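# Place the strawberry cake in the white basket

## Task

Move the strawberry cake so it rests inside the white basket, leaving the basket and every other object roughly where they started, and finish with neither arm (gripper, fingers or camera cable) in contact with any of them.

## Robot and tools

Robot: two 6-joint arms, left_arm and right_arm, each with a parallel two-finger gripper and a wrist camera. Calibrated base positions in the scene frame: left_arm at (-0.026, +0.301, 0) m, right_arm at (+0.053, -0.333, 0) m, both turned only slightly about z.

Scene frame: origin at table-top height, midway between the two nominal bases. +z is up, +x points out over the table, and left_arm sits on the +y side. Image left and right do not map to arm names. Reported end_effector_position (metres) and end_effector_quat_wxyz are in this frame and can be a few cm off, more at long reach. end_effector_position is the point between the finger pads, roughly 1 cm behind the tips. Fingers point along the gripper's +z and close along its y.

Joint order per arm: waist, shoulder, elbow, wrist pitch, wrist yaw, wrist roll. Stated ranges (rad): waist -2.618..3.054, shoulder 0..3.142, elbow 0..3.142, wrist pitch -1.571..1.571, wrist yaw -1.571..1.571, wrist roll -2.094..2.094. Wrist yaw has its sign flipped against the URDF in everything you send and read, while the listed ranges use URDF signs (so a URDF range a..b becomes -b..-a in your numbers). Real ends may differ by up to 0.059 rad.

A row is one flat list of 14 numbers, each in [-1, 1], always covering both arms: left_arm's six joint values then its opening, then right_arm's six joint values then its opening. Joint values are offsets, not poses: they are added to the Joint targets as they stood when the action (or move) began, not to the previous row. Scale: 1.0 equals 2.224 rad for waist, shoulder and elbow, and 8.485 rad for the three wrist joints. Sending 0 for a joint re-commands its current Joint target. The opening value is absolute: +1 fully open, -1 closed; a 0 there is a real half-open command, so to keep a gripper unchanged resend its present value (see Tool commands).

execute_actions(actions, cameras): actions is a list of actions; each action is a list of up to 15 rows, one row per 1/30 s control step, and a short action repeats its last row to fill 15 steps (0.5 s). An empty list just reports state and images. An action whose offsets would push any joint more than 0.059 rad beyond its range is refused for both arms; a malformed action, or a failing first action, voids the whole call. cameras selects images: omitted/null/["all"] gives all, [] gives none, names are cam_head_left, cam_head_right, cam_left_wrist, cam_right_wrist (each 672x504).

move(target, speed, blend, opening_speed, blocking, cameras): joint-space path. target is one 14-number row or a list of up to 15 rows; every row's offsets are measured from the same starting Joint targets. speed is rad/s for the joint with farthest to travel, 0.01 to 12.57, default 0.5, one value or one per target. blend (rad) rounds corners between listed targets. opening_speed (units of the -1..+1 scale per second, at least 0.2) ramps the grippers gradually. Paths take at least 0.5 s and at most 10 s in total, and do not avoid obstacles or the other arm. blocking=false returns after about 0.5 s while the move continues. The result adds a move: line such as done, off_target, moving, held or fault, plus limits=held if steps were withheld.

wait(seconds 0 to 10) lets time pass holding commands. stop() brakes a running move. zoom_image(camera, region [x0,y0,x1,y1] in pixels, at most 504x504) enlarges part of a camera's latest image. read_manual gives licence texts only. finished_scene(scene) ends the scene permanently; this is scene 1 (practice, skippable).

Result lines: Joint positions and Joint velocities per arm (rad, rad/s, then finger gap in m, 0.094 when fully open); Joint targets (the base for your next offsets); Tool commands; grip_measured (opening on the command scale, up to ~2.7 mm wide when empty); grip_effort_nm (motor effort, negative closing, not a pad force); Joint torques (wrap at ±28 N m for the first three joints); "joint sent to its limit"; "joint command not followed" (clearance check altered targets); MOTOR HOT / OVER-TEMPERATURE FAULT.

Motion limits: each joint target may lead its measured angle by at most 0.339 rad (big joints) or 2.2 rad (wrist), and targets that would jump the gripper over 200 mm are scaled back, so large moves take several actions. Tiny turns may not start.

Grasping: the cake may squash, so close slowly with a low opening_speed and do not command far below the opening at first touch; pressing at full force begins roughly 0.05 (more for soft or round items) below that reading. Release by commanding an opening well above grip_measured.

Avoid: dropping the cake or releasing it while moving, fast contacts, hard pushes, knocking the basket or other items, anything leaving the table, the two arms hitting or one gripper closing on the other's fingers, and long stretched or stalled poses that heat motors (90 °C folds the arm, 100 °C collapses it). If an arm is stuck pressing, command its targets back past its measured positions. Loose objects may be nudged occasionally by disturbances.

Each tool is called after ">>>" as name(argument=value, ...) on one line, values as JSON.

## Session

>>> execute_actions(actions=[])

Scene clock: 0.00 s.
left_arm: end_effector_position=(+0.3624, +0.3385, +0.1097) grip_measured=+1.000 grip_effort_nm=n/a end_effector_quat_wxyz=(+0.602, -0.087, +0.789, +0.082) | right_arm: end_effector_position=(+0.4660, -0.3439, +0.1193) grip_measured=+1.000 grip_effort_nm=n/a end_effector_quat_wxyz=(+0.600, +0.032, +0.799, -0.027)
Joint positions: left_arm=[-0.053 1.534 0.331 0.929 0.258 -0.047 0.094] | right_arm=[0.002 1.547 0.43 0.833 -0.094 0.022 0.094]
Joint velocities: within noise
Joint torques (N m): no reading
Motor temperatures (°C): left_arm=[24 29 26 27 23 21 25] | right_arm=[24 31 28 37 24 22 22]
Heat: left arm: 29 °C; right arm: 37 °C.
Joint targets: left_arm=[-0.053 1.528 0.336 0.925 0.259 -0.048] | right_arm=[0.002 1.544 0.433 0.822 -0.095 0.022]
Tool commands: left_gripper/opening=+1.0 right_gripper/opening=+1.0

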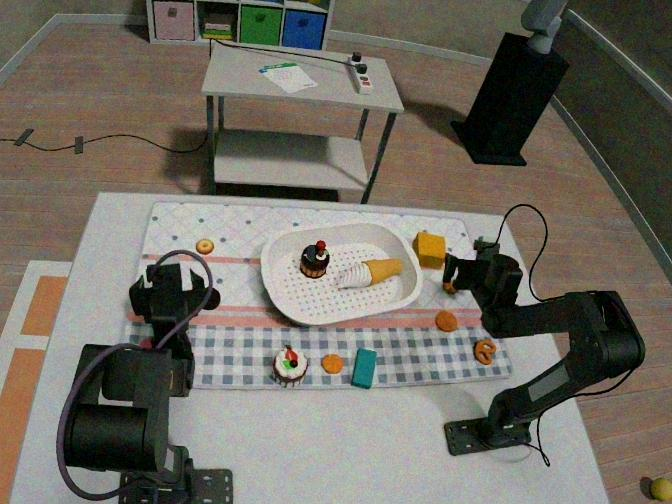

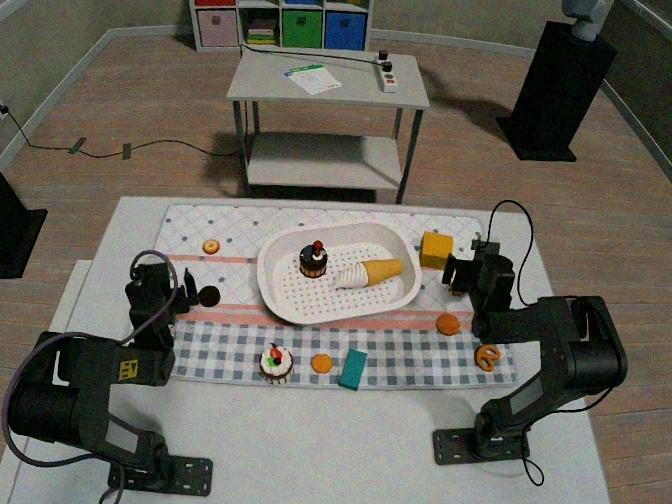

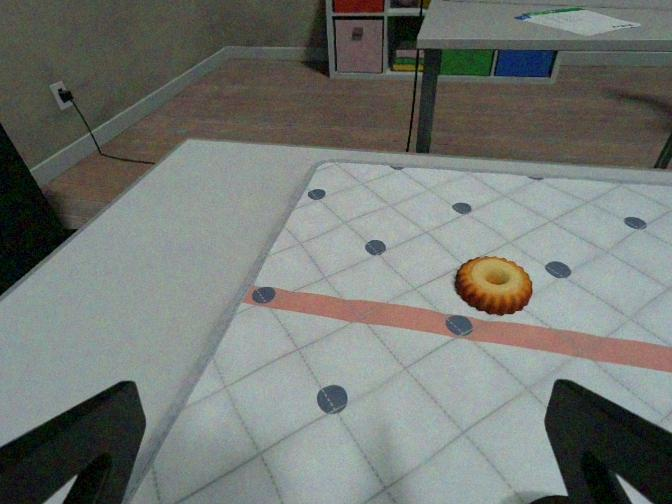

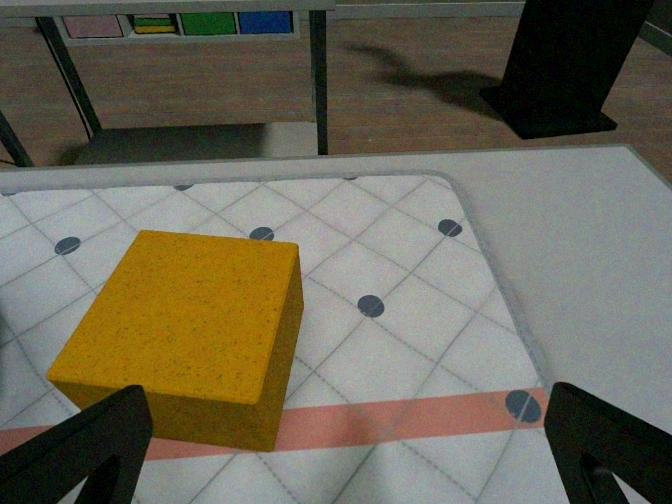

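>>> move(target=[-0.358,0.03,0.574,-0.282,-0.0305,0.0057,1,0,0,0,0,0,0,1], speed=1.5)

>>> zoom_image(camera="cam_head_left", region=[180, 200, 500, 400])

Scene clock: 36.13 s.
left_arm: end_effector_position=(+0.1811, +0.0846, +0.1957) grip_measured=+1.000 grip_effort_nm=0.002 end_effector_quat_wxyz=(+0.059, +0.393, +0.917, -0.020) | right_arm: end_effector_position=(+0.4660, -0.3439, +0.1193) grip_measured=+1.000 grip_effort_nm=0.027 end_effector_quat_wxyz=(+0.600, +0.032, +0.799, -0.027)
Joint positions: left_arm=[-0.846 1.585 1.584 -1.445 0.01 -0.005 0.094] | right_arm=[0.002 1.547 0.43 0.833 -0.094 0.022 0.094]
Joint velocities: within noise
Joint torques (N m): left_arm=[-0.34 -5 8.14 0.36 -0.08 0.09] | right_arm=[0.05 -4.94 7.01 1.55 -0.05 -0.01]
Motor temperatures (°C): left_arm=[24 29 27 35 23 21 24] | right_arm=[23 32 29 40 24 22 22]
Heat: left arm: 35 °C; right arm: 40 °C.
Joint targets: left_arm=[-0.849 1.595 1.613 -1.467 0.000 0.001] | right_arm=[0.002 1.544 0.433 0.822 -0.095 0.022]
move: done

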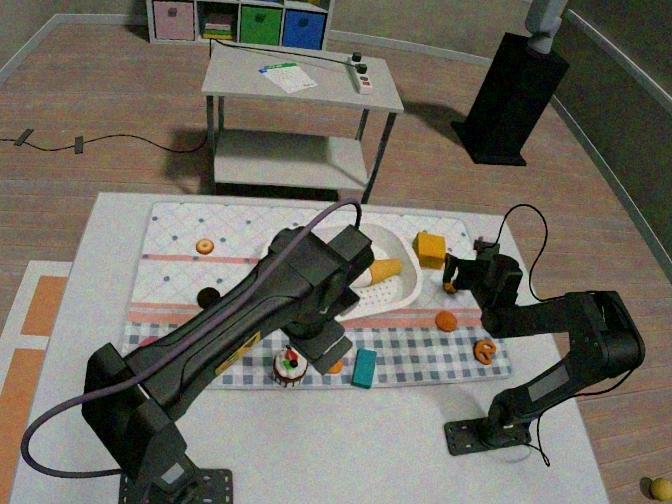

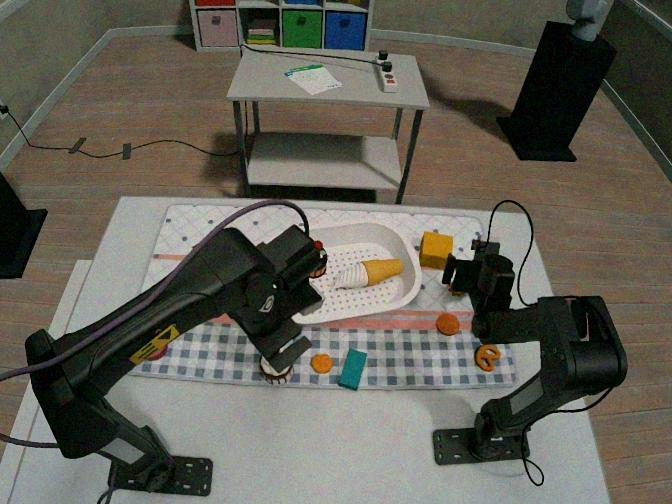

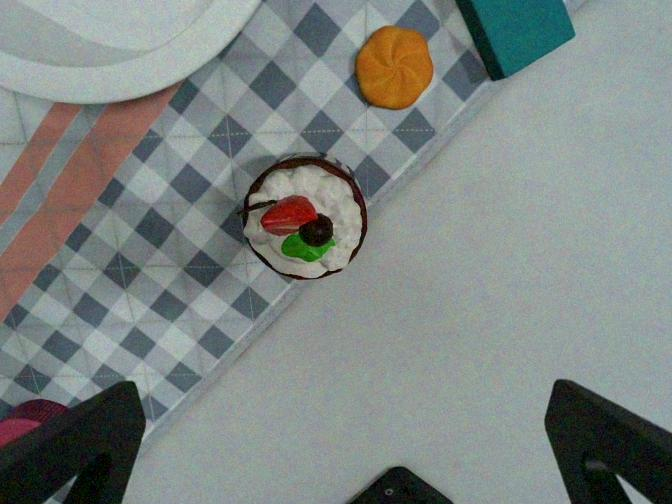

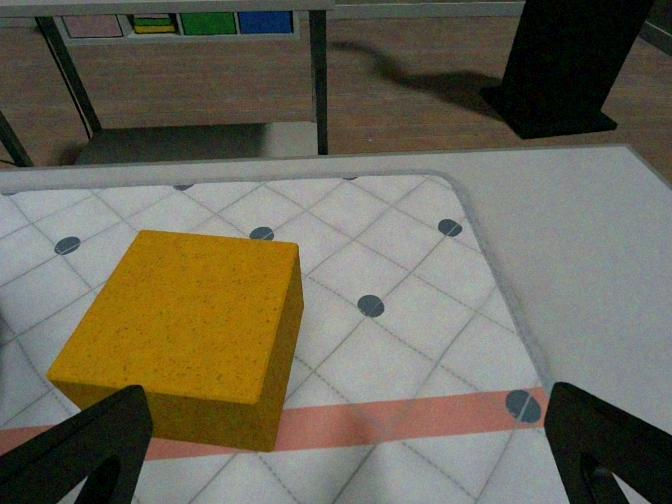

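Scaled by 1.575 from the camera's 672x504 image, which has a finer 960x720 frame.

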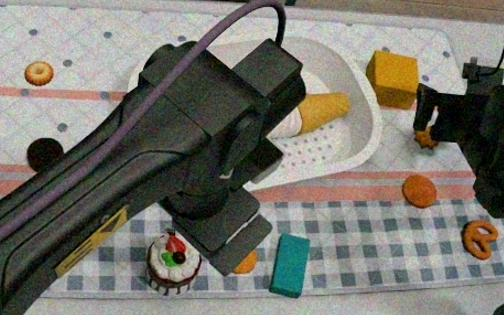

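>>> move(target=[0.0306,0.0184,-0.159,0.0405,0,0,1,0,0,0,0,0,0,1], speed=1, cameras=["cam_left_wrist","cam_head_right","cam_head_left"])

Scene clock: 55.33 s.
left_arm: end_effector_position=(+0.1962, +0.0952, +0.1016) grip_measured=+1.000 grip_effort_nm=0.002 end_effector_quat_wxyz=(+0.030, +0.365, +0.930, -0.007) | right_arm: end_effector_position=(+0.4660, -0.3439, +0.1193) grip_measured=+1.000 grip_effort_nm=0.027 end_effector_quat_wxyz=(+0.600, +0.032, +0.799, -0.027)
Joint positions: left_arm=[-0.785 1.638 1.269 -1.14 0.009 -0.005 0.094] | right_arm=[0.002 1.547 0.43 0.833 -0.094 0.022 0.094]
Joint velocities: within noise
Joint torques (N m): left_arm=[0.34 -6.5 5.09 0.63 -0.07 0.09] | right_arm=[0.02 -4.94 7.02 1.54 -0.05 0]
Motor temperatures (°C): left_arm=[24 29 29 30 23 21 24] | right_arm=[23 32 29 41 24 22 22]
Heat: left arm: 30 °C; right arm: 41 °C.
Joint targets: left_arm=[-0.781 1.636 1.259 -1.124 0.000 0.001] | right_arm=[0.002 1.544 0.433 0.822 -0.095 0.022]
move: done
Images, in order (width x height): cam_head_left 672x504, cam_head_right 672x504, cam_left_wrist 672x504.

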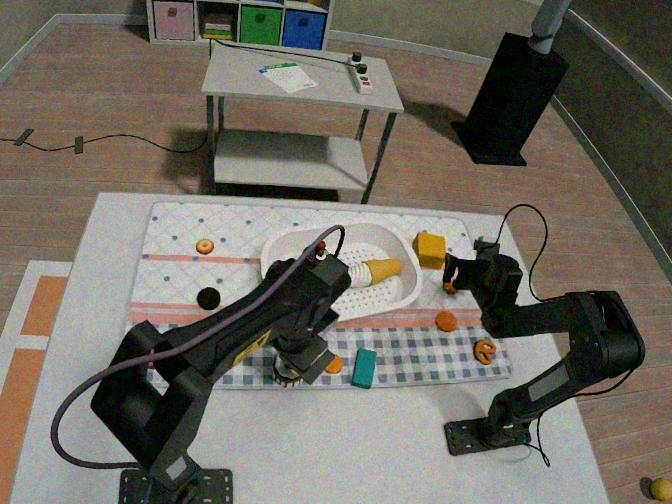

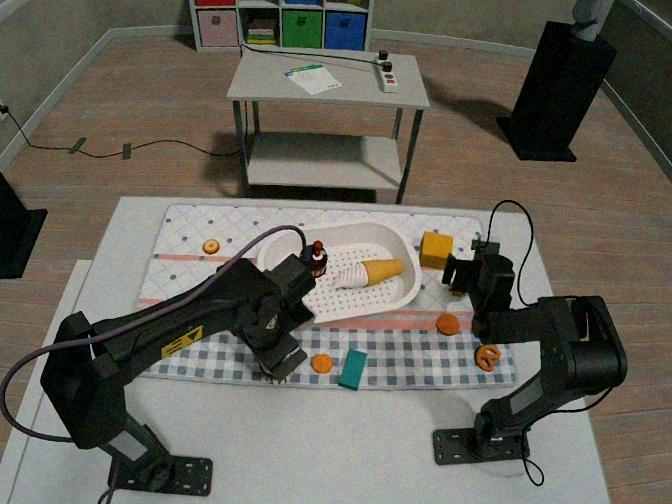

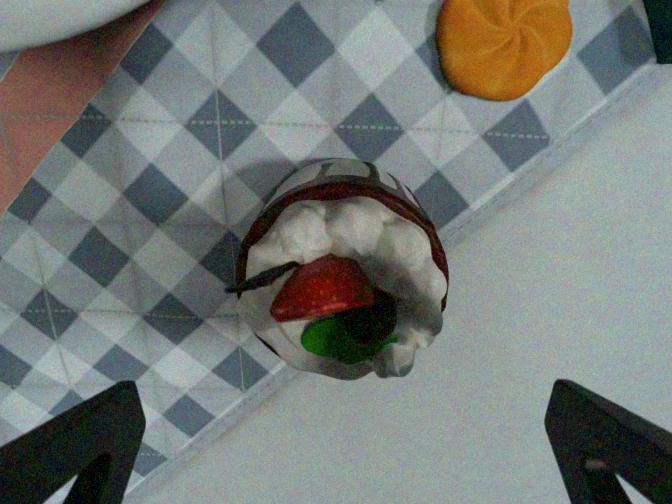

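>>> move(target=[0,0.0513,-0.0755,0.0334,0,0,1,0,0,0,0,0,0,1], speed=0.6, cameras=["cam_left_wrist"])

>>> move(target=[0,0,0,0,0,0,0.1,0,0,0,0,0,0,1], opening_speed=0.8, cameras=["cam_left_wrist","cam_head_left"])

Scene clock: 73.43 s.
left_arm: end_effector_position=(+0.2049, +0.0870, +0.0322) grip_measured=+1.000 grip_effort_nm=-0.002 end_effector_quat_wxyz=(+0.034, +0.365, +0.930, -0.009) | right_arm: end_effector_position=(+0.4660, -0.3439, +0.1193) grip_measured=+1.000 grip_effort_nm=0.027 end_effector_quat_wxyz=(+0.600, +0.032, +0.799, -0.027)
Joint positions: left_arm=[-0.785 1.744 1.102 -0.859 0.009 -0.005 0.094] | right_arm=[0.002 1.547 0.43 0.833 -0.094 0.022 0.094]
Joint velocities: within noise
Joint torques (N m): left_arm=[0.34 -6.58 4.62 0.66 -0.07 0.09] | right_arm=[0.02 -4.94 7.01 1.54 -0.05 -0.01]
Motor temperatures (°C): left_arm=[24 30 27 28 23 21 24] | right_arm=[23 32 29 41 24 22 21]
Heat: left arm: 30 °C; right arm: 41 °C.
Joint targets: left_arm=[-0.781 1.750 1.091 -0.840 0.000 0.001] | right_arm=[0.002 1.544 0.433 0.822 -0.095 0.022]
move: done
Images, in order (width x height): cam_left_wrist 672x504.

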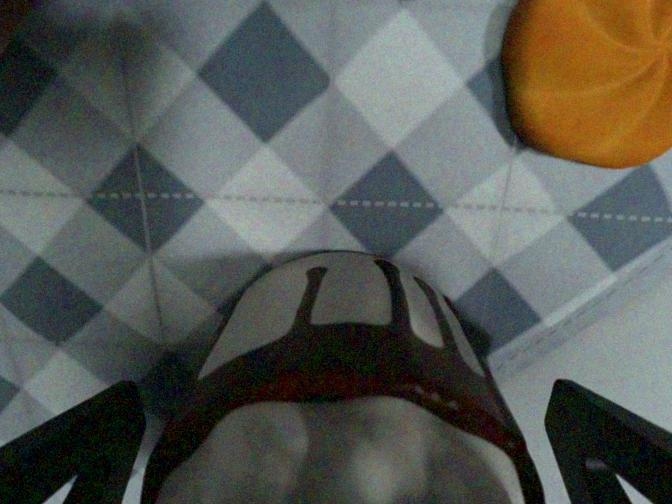

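Scene clock: 74.77 s.
left_arm: end_effector_position=(+0.2051, +0.0870, +0.0322) grip_measured=+0.400 grip_effort_nm=-1.028 end_effector_quat_wxyz=(+0.034, +0.365, +0.930, -0.009) | right_arm: end_effector_position=(+0.4660, -0.3439, +0.1193) grip_measured=+1.000 grip_effort_nm=0.027 end_effector_quat_wxyz=(+0.600, +0.032, +0.799, -0.027)
Joint positions: left_arm=[-0.785 1.744 1.102 -0.858 0.009 -0.005 0.066] | right_arm=[0.002 1.547 0.43 0.833 -0.094 0.022 0.094]
Joint velocities: within noise
Joint torques (N m): left_arm=[0.32 -6.6 4.64 0.68 -0.07 0.09] | right_arm=[0.03 -4.94 7.01 1.55 -0.05 0]
Motor temperatures (°C): left_arm=[24 30 27 28 23 21 24] | right_arm=[23 32 29 41 24 22 21]
Heat: left arm: 30 °C; right arm: 41 °C.
Joint targets: left_arm=[-0.781 1.750 1.091 -0.840 0.000 0.001] | right_arm=[0.002 1.544 0.433 0.822 -0.095 0.022]
move: done
Images, in order (width x height): cam_head_left 672x504, cam_left_wrist 672x504.

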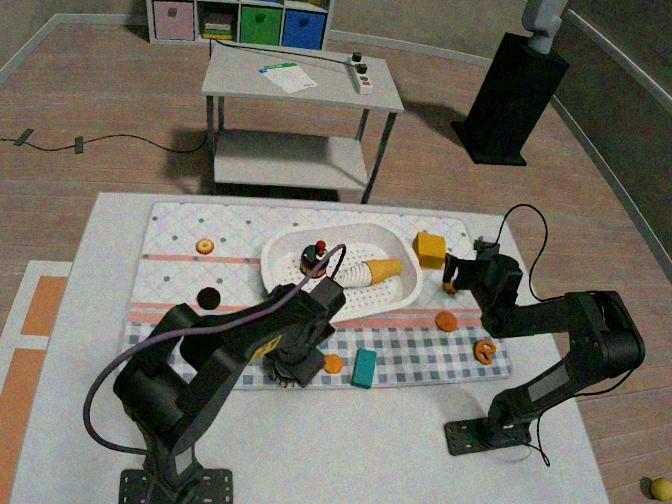

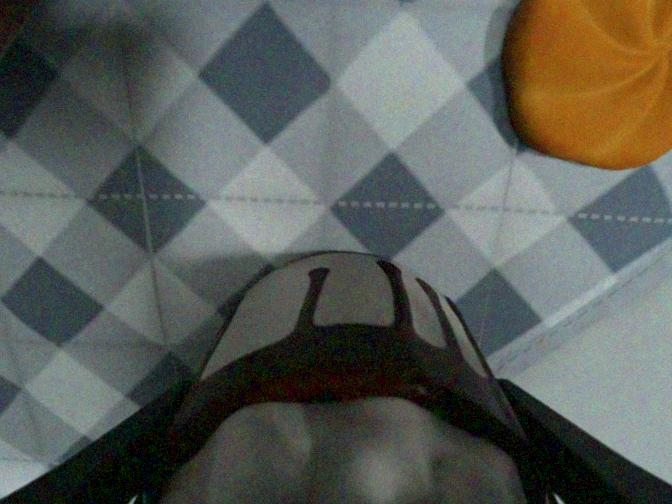

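>>> move(target=[[0,-0.0353,0.2001,-0.0619,0,0,0.3,0,0,0,0,0,0,1],[0.0755,0.2509,0.5387,-0.052,0,0,0.3,0,0,0,0,0,0,1]], speed=0.8, blend=0.1)

>>> zoom_image(camera="cam_head_right", region=[200, 200, 500, 400])

Scene clock: 109.20 s.
left_arm: end_effector_position=(+0.3935, +0.0274, +0.1229) grip_measured=+0.400 grip_effort_nm=-1.028 end_effector_quat_wxyz=(+0.113, +0.282, +0.952, -0.030) | right_arm: end_effector_position=(+0.4660, -0.3439, +0.1193) grip_measured=+1.000 grip_effort_nm=0.032 end_effector_quat_wxyz=(+0.600, +0.032, +0.799, -0.027)
Joint positions: left_arm=[-0.612 2.3 2.255 -1.291 0.008 -0.005 0.066] | right_arm=[0.002 1.547 0.43 0.833 -0.094 0.022 0.094]
Joint velocities: within noise
Joint torques (N m): left_arm=[-0.1 -11.63 8.8 0.91 -0.07 0.09] | right_arm=[0.03 -4.96 7.02 1.54 -0.05 -0.01]
Motor temperatures (°C): left_arm=[24 31 28 27 23 20 25] | right_arm=[23 31 28 41 24 22 21]
Heat: left arm: 31 °C; right arm: 41 °C.
Joint targets: left_arm=[-0.614 2.308 2.290 -1.281 0.000 0.001] | right_arm=[0.002 1.544 0.433 0.822 -0.095 0.022]
move: done

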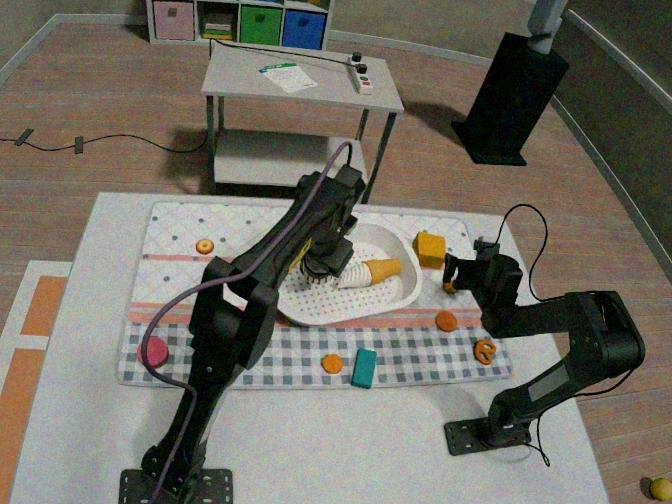

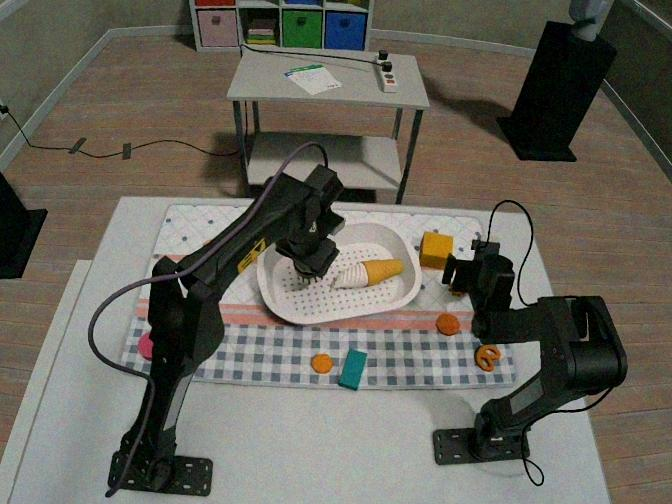

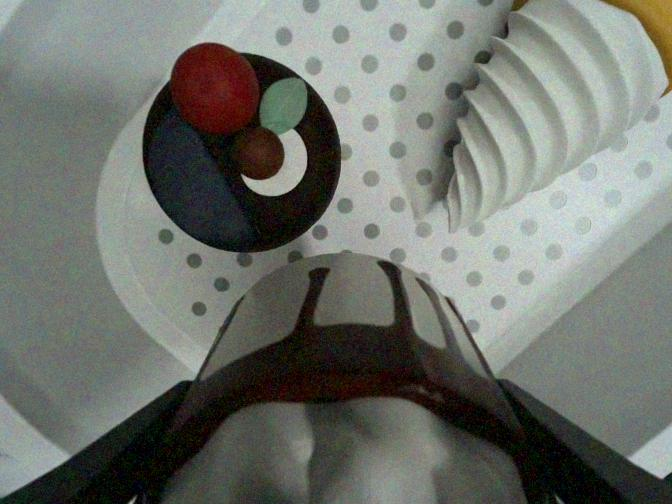

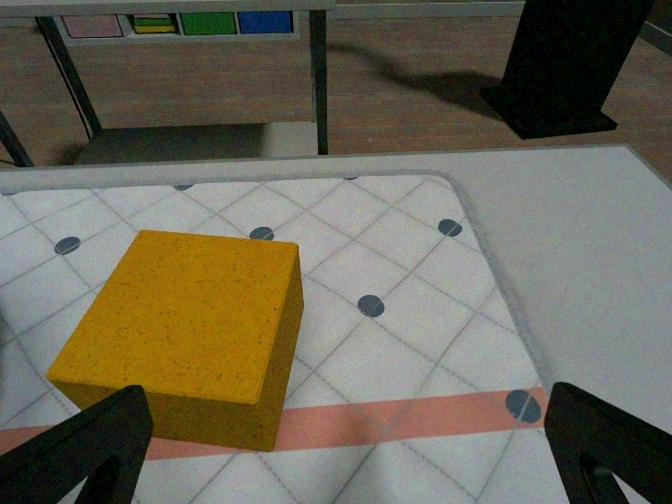

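Scaled by 1.680 from the camera's 672x504 image, which has a finer 960x720 frame.

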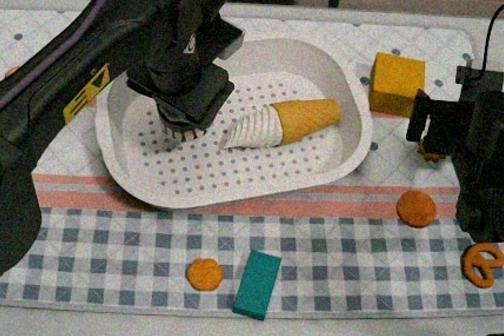

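>>> move(target=[[-0.0162,0,0,0,0,0,0.3,0,0,0,0,0,0,1],[-0.0162,0.0778,0.0085,-0.0055,0,0,0.3,0,0,0,0,0,0,1]], speed=0.3)

>>> zoom_image(camera="cam_head_right", region=[240, 200, 440, 340])

Scene clock: 124.37 s.
left_arm: end_effector_position=(+0.3775, +0.0142, +0.0456) grip_measured=+0.400 grip_effort_nm=-1.023 end_effector_quat_wxyz=(+0.033, +0.303, +0.952, -0.007) | right_arm: end_effector_position=(+0.4660, -0.3439, +0.1193) grip_measured=+1.000 grip_effort_nm=0.027 end_effector_quat_wxyz=(+0.600, +0.032, +0.799, -0.027)
Joint positions: left_arm=[-0.652 2.472 2.275 -1.308 0.006 -0.005 0.066] | right_arm=[0.002 1.547 0.43 0.833 -0.094 0.022 0.094]
Joint velocities: within noise
Joint torques (N m): left_arm=[0.21 -12.56 8.57 0.25 -0.05 0.08] | right_arm=[0.05 -4.92 6.99 1.54 -0.05 -0.01]
Motor temperatures (°C): left_arm=[24 35 28 27 23 20 26] | right_arm=[23 31 28 41 24 21 21]
Heat: left arm: 35 °C; right arm: 41 °C.
Joint targets: left_arm=[-0.650 2.481 2.309 -1.328 0.000 0.001] | right_arm=[0.002 1.544 0.433 0.822 -0.095 0.022]
move: done

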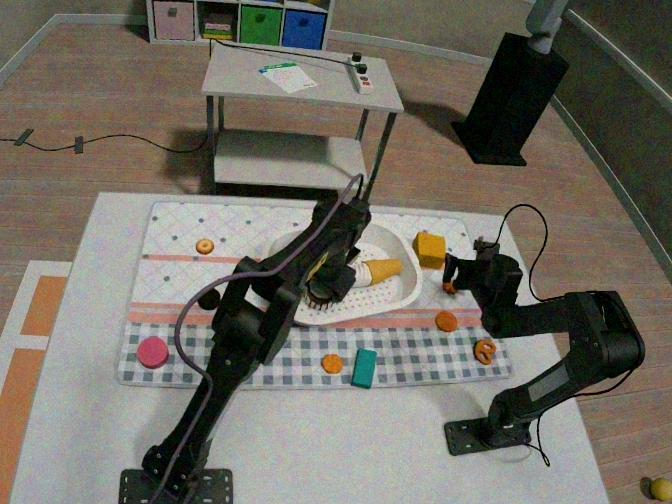

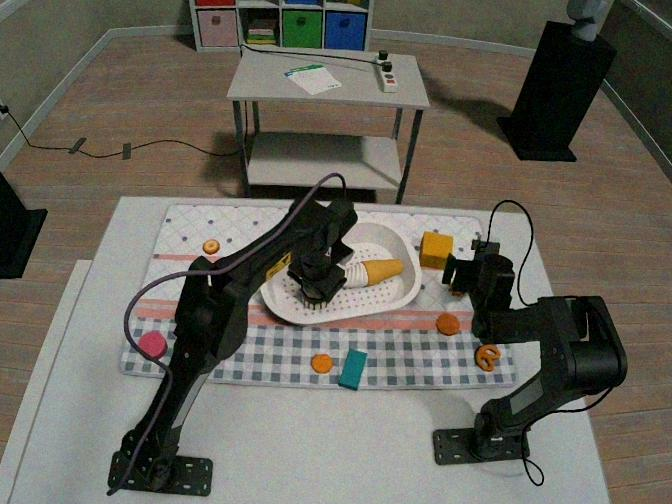

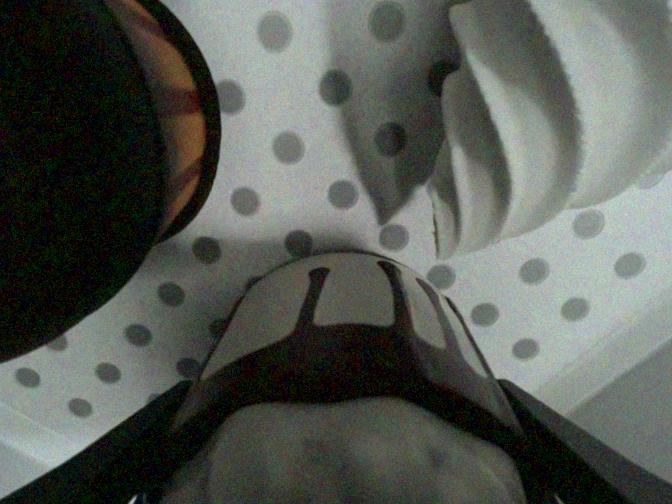

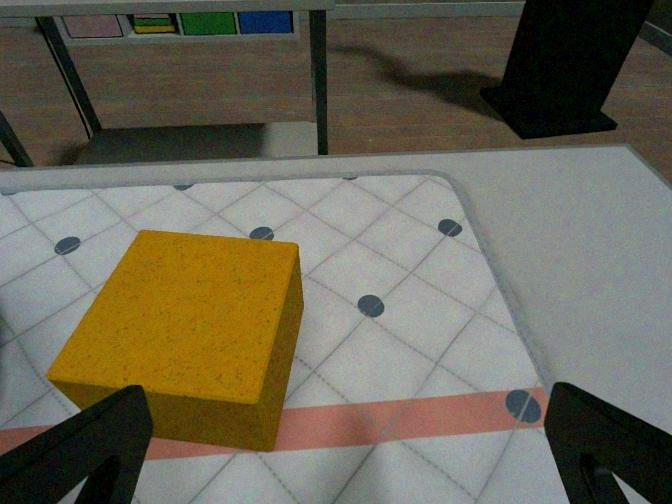

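Scaled by 2.520 from the camera's 672x504 image, which has a finer 960x720 frame.

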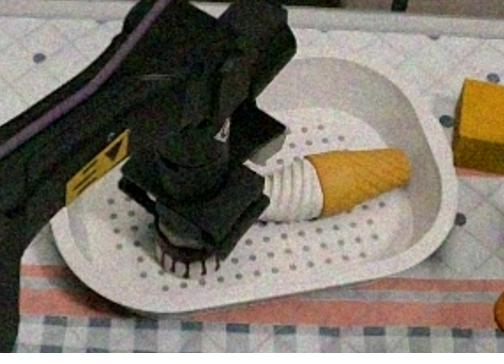

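>>> move(target=[0,0.0054,0,0.0014,0,0,0.3,0,0,0,0,0,0,1], speed=0.1, cameras=["cam_left_wrist"])

>>> zoom_image(camera="cam_left_wrist", region=[180, 200, 500, 440])

Scene clock: 129.93 s.
left_arm: end_effector_position=(+0.3774, +0.0142, +0.0455) grip_measured=+0.400 grip_effort_nm=-1.023 end_effector_quat_wxyz=(+0.032, +0.303, +0.952, -0.007) | right_arm: end_effector_position=(+0.4660, -0.3439, +0.1193) grip_measured=+1.000 grip_effort_nm=0.027 end_effector_quat_wxyz=(+0.600, +0.032, +0.799, -0.027)
Joint positions: left_arm=[-0.652 2.472 2.275 -1.308 0.006 -0.005 0.066] | right_arm=[0.002 1.547 0.43 0.833 -0.094 0.022 0.094]
Joint velocities: within noise
Joint torques (N m): left_arm=[0.23 -11.56 8.58 0.38 -0.05 0.09] | right_arm=[0.03 -4.94 7.01 1.55 -0.05 -0.01]
Motor temperatures (°C): left_arm=[24 35 29 27 23 20 26] | right_arm=[23 31 28 42 24 21 21]
Heat: left arm: 35 °C; right arm: 42 °C.
Joint targets: left_arm=[-0.650 2.493 2.309 -1.316 0.000 0.001] | right_arm=[0.002 1.544 0.433 0.822 -0.095 0.022]
move: done
Images, in order (width x height): cam_left_wrist 672x504.

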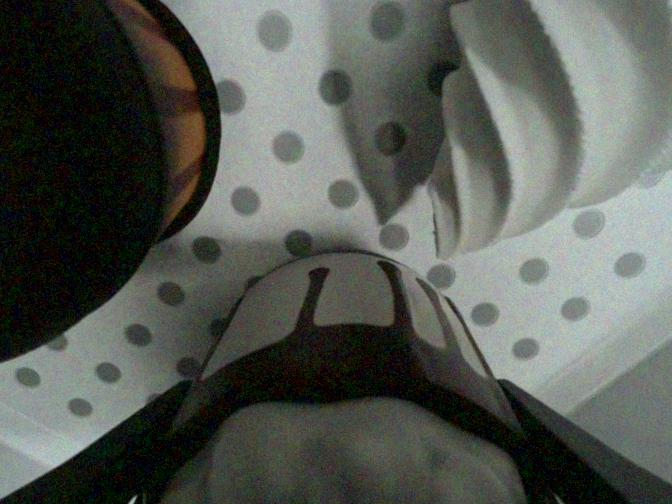

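Scaled by 1.575 from the camera's 672x504 image, which has a finer 960x720 frame.

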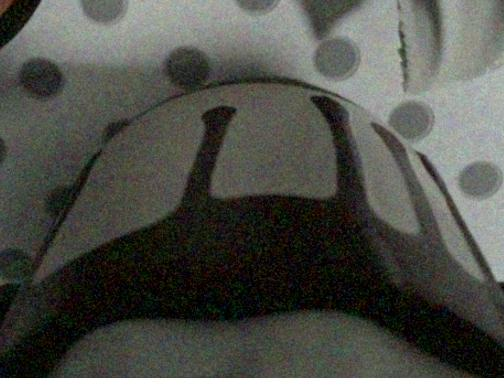

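>>> move(target=[0,0.006,0,0.0014,0,0,0.3,0,0,0,0,0,0,1], speed=0.1, cameras=["cam_left_wrist"])

Scene clock: 134.07 s.
left_arm: end_effector_position=(+0.3776, +0.0141, +0.0436) grip_measured=+0.400 grip_effort_nm=-1.028 end_effector_quat_wxyz=(+0.031, +0.303, +0.952, -0.007) | right_arm: end_effector_position=(+0.4660, -0.3439, +0.1193) grip_measured=+1.000 grip_effort_nm=0.032 end_effector_quat_wxyz=(+0.600, +0.032, +0.799, -0.027)
Joint positions: left_arm=[-0.652 2.478 2.278 -1.308 0.006 -0.005 0.066] | right_arm=[0.002 1.547 0.43 0.833 -0.094 0.022 0.094]
Joint velocities: within noise
Joint torques (N m): left_arm=[0.21 -10.96 8.28 0.5 -0.04 0.09] | right_arm=[0.03 -4.96 6.99 1.55 -0.05 -0.01]
Motor temperatures (°C): left_arm=[24 34 30 26 23 20 26] | right_arm=[23 31 28 42 24 21 21]
Heat: left arm: 34 °C; right arm: 42 °C.
Joint targets: left_arm=[-0.650 2.507 2.309 -1.304 0.000 0.001] | right_arm=[0.002 1.544 0.433 0.822 -0.095 0.022]
move: done
Images, in order (width x height): cam_left_wrist 672x504.

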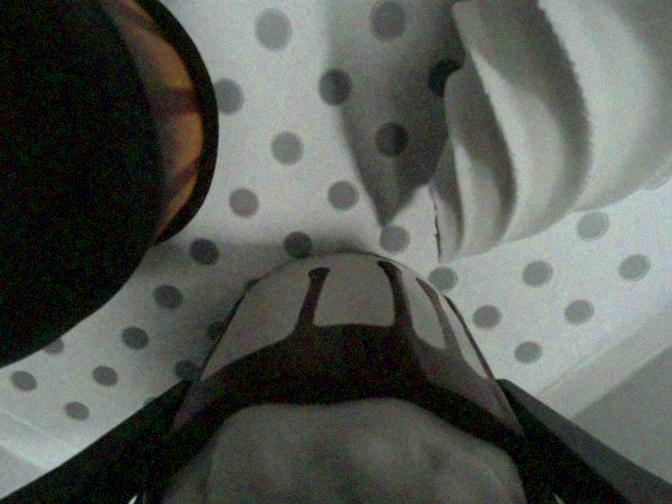

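>>> move(target=[0,0.007,0,0.0014,0,0,0.3,0,0,0,0,0,0,1], speed=0.1, cameras=["cam_left_wrist"])

Scene clock: 139.27 s.
left_arm: end_effector_position=(+0.3775, +0.0141, +0.0431) grip_measured=+0.400 grip_effort_nm=-1.028 end_effector_quat_wxyz=(+0.029, +0.303, +0.953, -0.006) | right_arm: end_effector_position=(+0.4660, -0.3439, +0.1193) grip_measured=+1.000 grip_effort_nm=0.027 end_effector_quat_wxyz=(+0.600, +0.032, +0.799, -0.027)
Joint positions: left_arm=[-0.652 2.482 2.285 -1.313 0.006 -0.005 0.066] | right_arm=[0.002 1.547 0.43 0.833 -0.094 0.022 0.094]
Joint velocities: within noise
Joint torques (N m): left_arm=[0.24 -10.11 7.75 0.67 -0.05 0.1] | right_arm=[0.05 -4.94 7.01 1.54 -0.05 -0.01]
Motor temperatures (°C): left_arm=[23 34 29 26 23 20 26] | right_arm=[23 31 28 42 23 21 21]
Heat: left arm: 34 °C; right arm: 42 °C.
Joint targets: left_arm=[-0.650 2.522 2.308 -1.293 0.000 0.001] | right_arm=[0.002 1.544 0.433 0.822 -0.095 0.022]
move: off_target (left_arm); left_arm: the shoulder is farthest, 0.040 rad from its target
Images, in order (width x height): cam_left_wrist 672x504.

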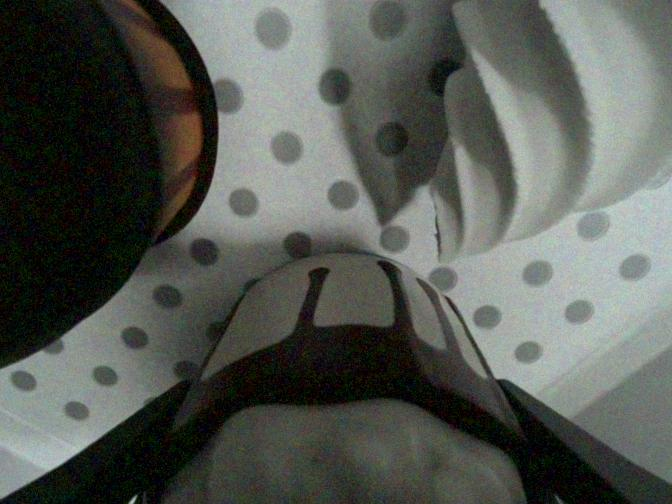

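>>> move(target=[0,-0.01,0,-0.0018,0,0,0.65,0,0,0,0,0,0,1], opening_speed=0.5, speed=0.3, cameras=["cam_left_wrist","cam_head_right"])

Scene clock: 142.83 s.
left_arm: end_effector_position=(+0.3776, +0.0141, +0.0430) grip_measured=+0.648 grip_effort_nm=0.110 end_effector_quat_wxyz=(+0.029, +0.303, +0.953, -0.006) | right_arm: end_effector_position=(+0.4660, -0.3439, +0.1193) grip_measured=+1.000 grip_effort_nm=0.027 end_effector_quat_wxyz=(+0.600, +0.032, +0.799, -0.027)
Joint positions: left_arm=[-0.652 2.483 2.285 -1.313 0.006 -0.005 0.077] | right_arm=[0.002 1.547 0.43 0.833 -0.094 0.022 0.094]
Joint velocities: within noise
Joint torques (N m): left_arm=[0.24 -11.93 7.75 0.51 -0.05 0.09] | right_arm=[0.03 -4.94 7.02 1.55 -0.04 0]
Motor temperatures (°C): left_arm=[23 33 29 26 23 20 26] | right_arm=[23 31 28 42 23 21 21]
Heat: left arm: 33 °C; right arm: 42 °C.
Joint targets: left_arm=[-0.650 2.500 2.309 -1.308 0.000 0.001] | right_arm=[0.002 1.544 0.433 0.822 -0.095 0.022]
move: done
Images, in order (width x height): cam_head_right 672x504, cam_left_wrist 672x504.

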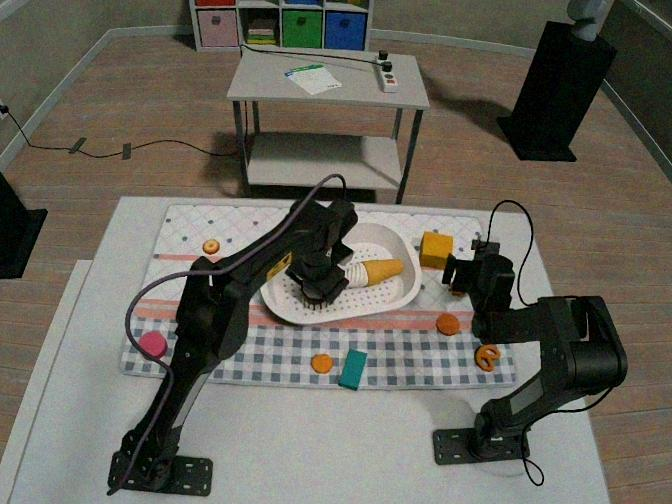

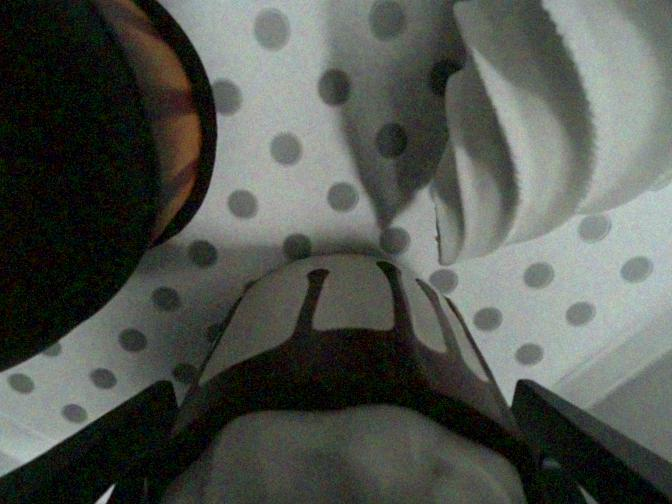

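>>> move(target=[0,-0.0818,0.0468,-0.022,0,0,0.65,0,0,0,0,0,0,1], speed=0.3, cameras=["cam_left_wrist"])

Scene clock: 151.17 s.
left_arm: end_effector_position=(+0.3672, +0.0215, +0.1380) grip_measured=+0.648 grip_effort_nm=0.115 end_effector_quat_wxyz=(+0.076, +0.302, +0.950, -0.021) | right_arm: end_effector_position=(+0.4660, -0.3439, +0.1193) grip_measured=+1.000 grip_effort_nm=0.027 end_effector_quat_wxyz=(+0.600, +0.032, +0.799, -0.027)
Joint positions: left_arm=[-0.652 2.335 2.394 -1.472 0.006 -0.005 0.077] | right_arm=[0.002 1.547 0.43 0.833 -0.094 0.022 0.094]
Joint velocities: within noise
Joint torques (N m): left_arm=[0.23 -13.74 7.19 0.44 -0.05 0.09] | right_arm=[0.03 -4.94 7.01 1.54 -0.05 -0.01]
Motor temperatures (°C): left_arm=[23 34 29 26 23 20 25] | right_arm=[23 31 28 42 23 21 21]
Heat: left arm: 34 °C; right arm: 42 °C.
Joint targets: left_arm=[-0.650 2.318 2.413 -1.495 0.000 0.001] | right_arm=[0.002 1.544 0.433 0.822 -0.095 0.022]
move: done
Images, in order (width x height): cam_left_wrist 672x504.

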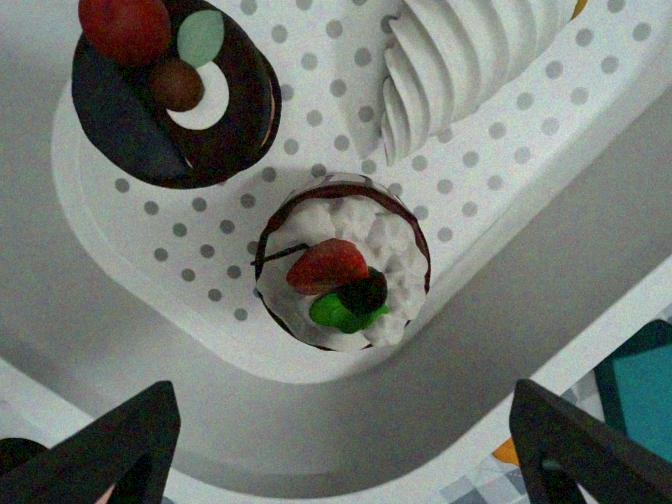

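>>> move(target=[0.2,-0.32,-0.36,0,0,0,1,0,0,0,0,0,0,1], speed=1)

>>> zoom_image(camera="cam_head_left", region=[240, 200, 480, 400])

>>> zoom_image(camera="cam_head_right", region=[220, 200, 460, 400])

Scene clock: 164.70 s.
left_arm: end_effector_position=(+0.2688, +0.2505, +0.1961) grip_measured=+0.998 grip_effort_nm=0.110 end_effector_quat_wxyz=(+0.043, +0.084, +0.996, -0.002) | right_arm: end_effector_position=(+0.4660, -0.3439, +0.1193) grip_measured=+1.000 grip_effort_nm=0.027 end_effector_quat_wxyz=(+0.600, +0.032, +0.799, -0.027)
Joint positions: left_arm=[-0.205 1.622 1.627 -1.49 0.003 -0.005 0.094] | right_arm=[0.002 1.547 0.43 0.833 -0.094 0.022 0.094]
Joint velocities: within noise
Joint torques (N m): left_arm=[-0.01 -7.42 4.49 0.47 -0.02 0.08] | right_arm=[0.03 -4.94 6.99 1.55 -0.05 -0.01]
Motor temperatures (°C): left_arm=[23 35 29 26 23 20 25] | right_arm=[23 31 28 42 23 21 21]
Heat: left arm: 35 °C; right arm: 42 °C.
Joint targets: left_arm=[-0.205 1.606 1.612 -1.495 0.000 0.001] | right_arm=[0.002 1.544 0.433 0.822 -0.095 0.022]
move: done

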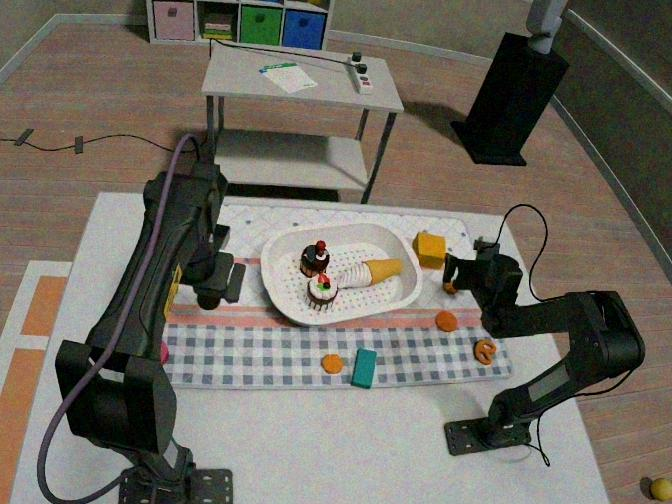

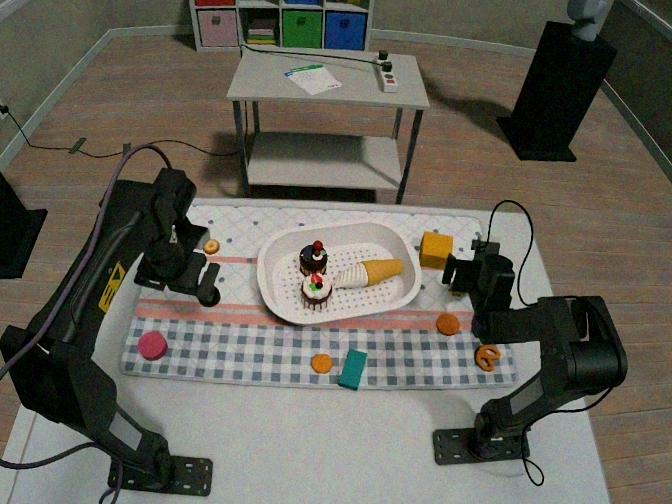

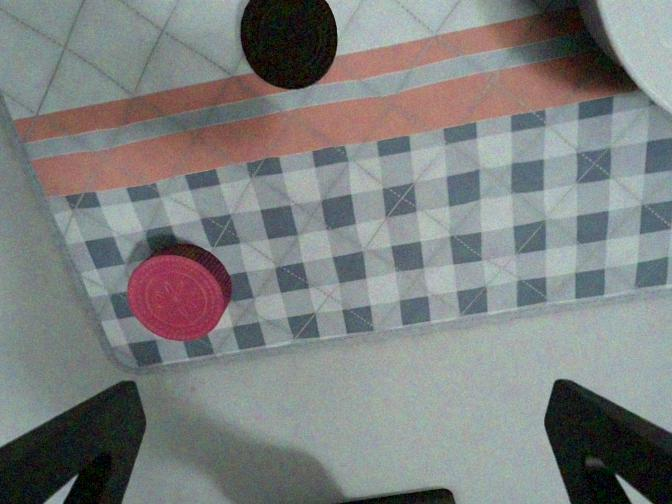

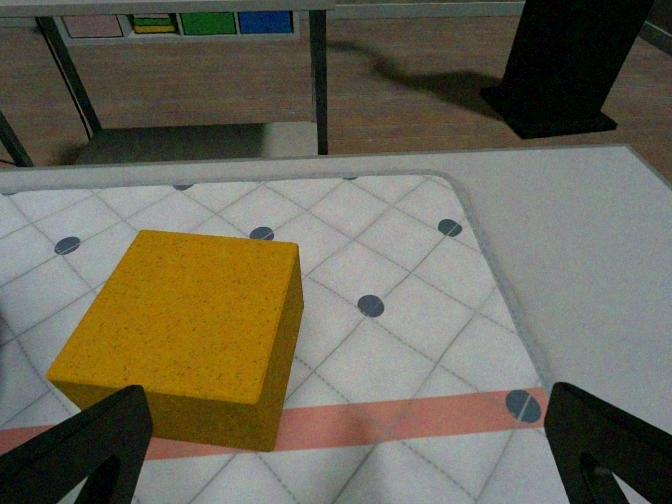

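Scaled by 2.100 from the camera's 672x504 image, which has a finer 960x720 frame.

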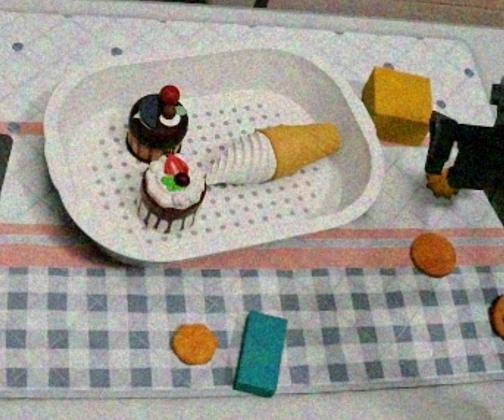

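Scaled by 2.100 from the camera's 672x504 image, which has a finer 960x720 frame.

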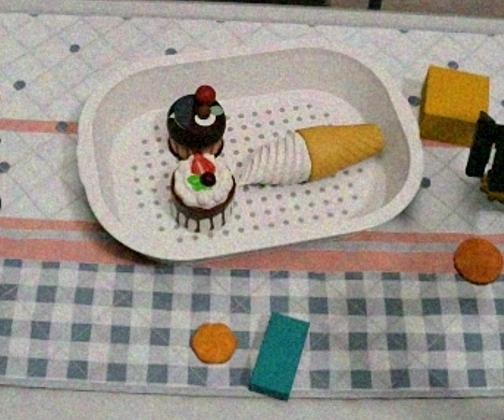

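>>> finished_scene(scene=1)

The scene is finished: the task was done.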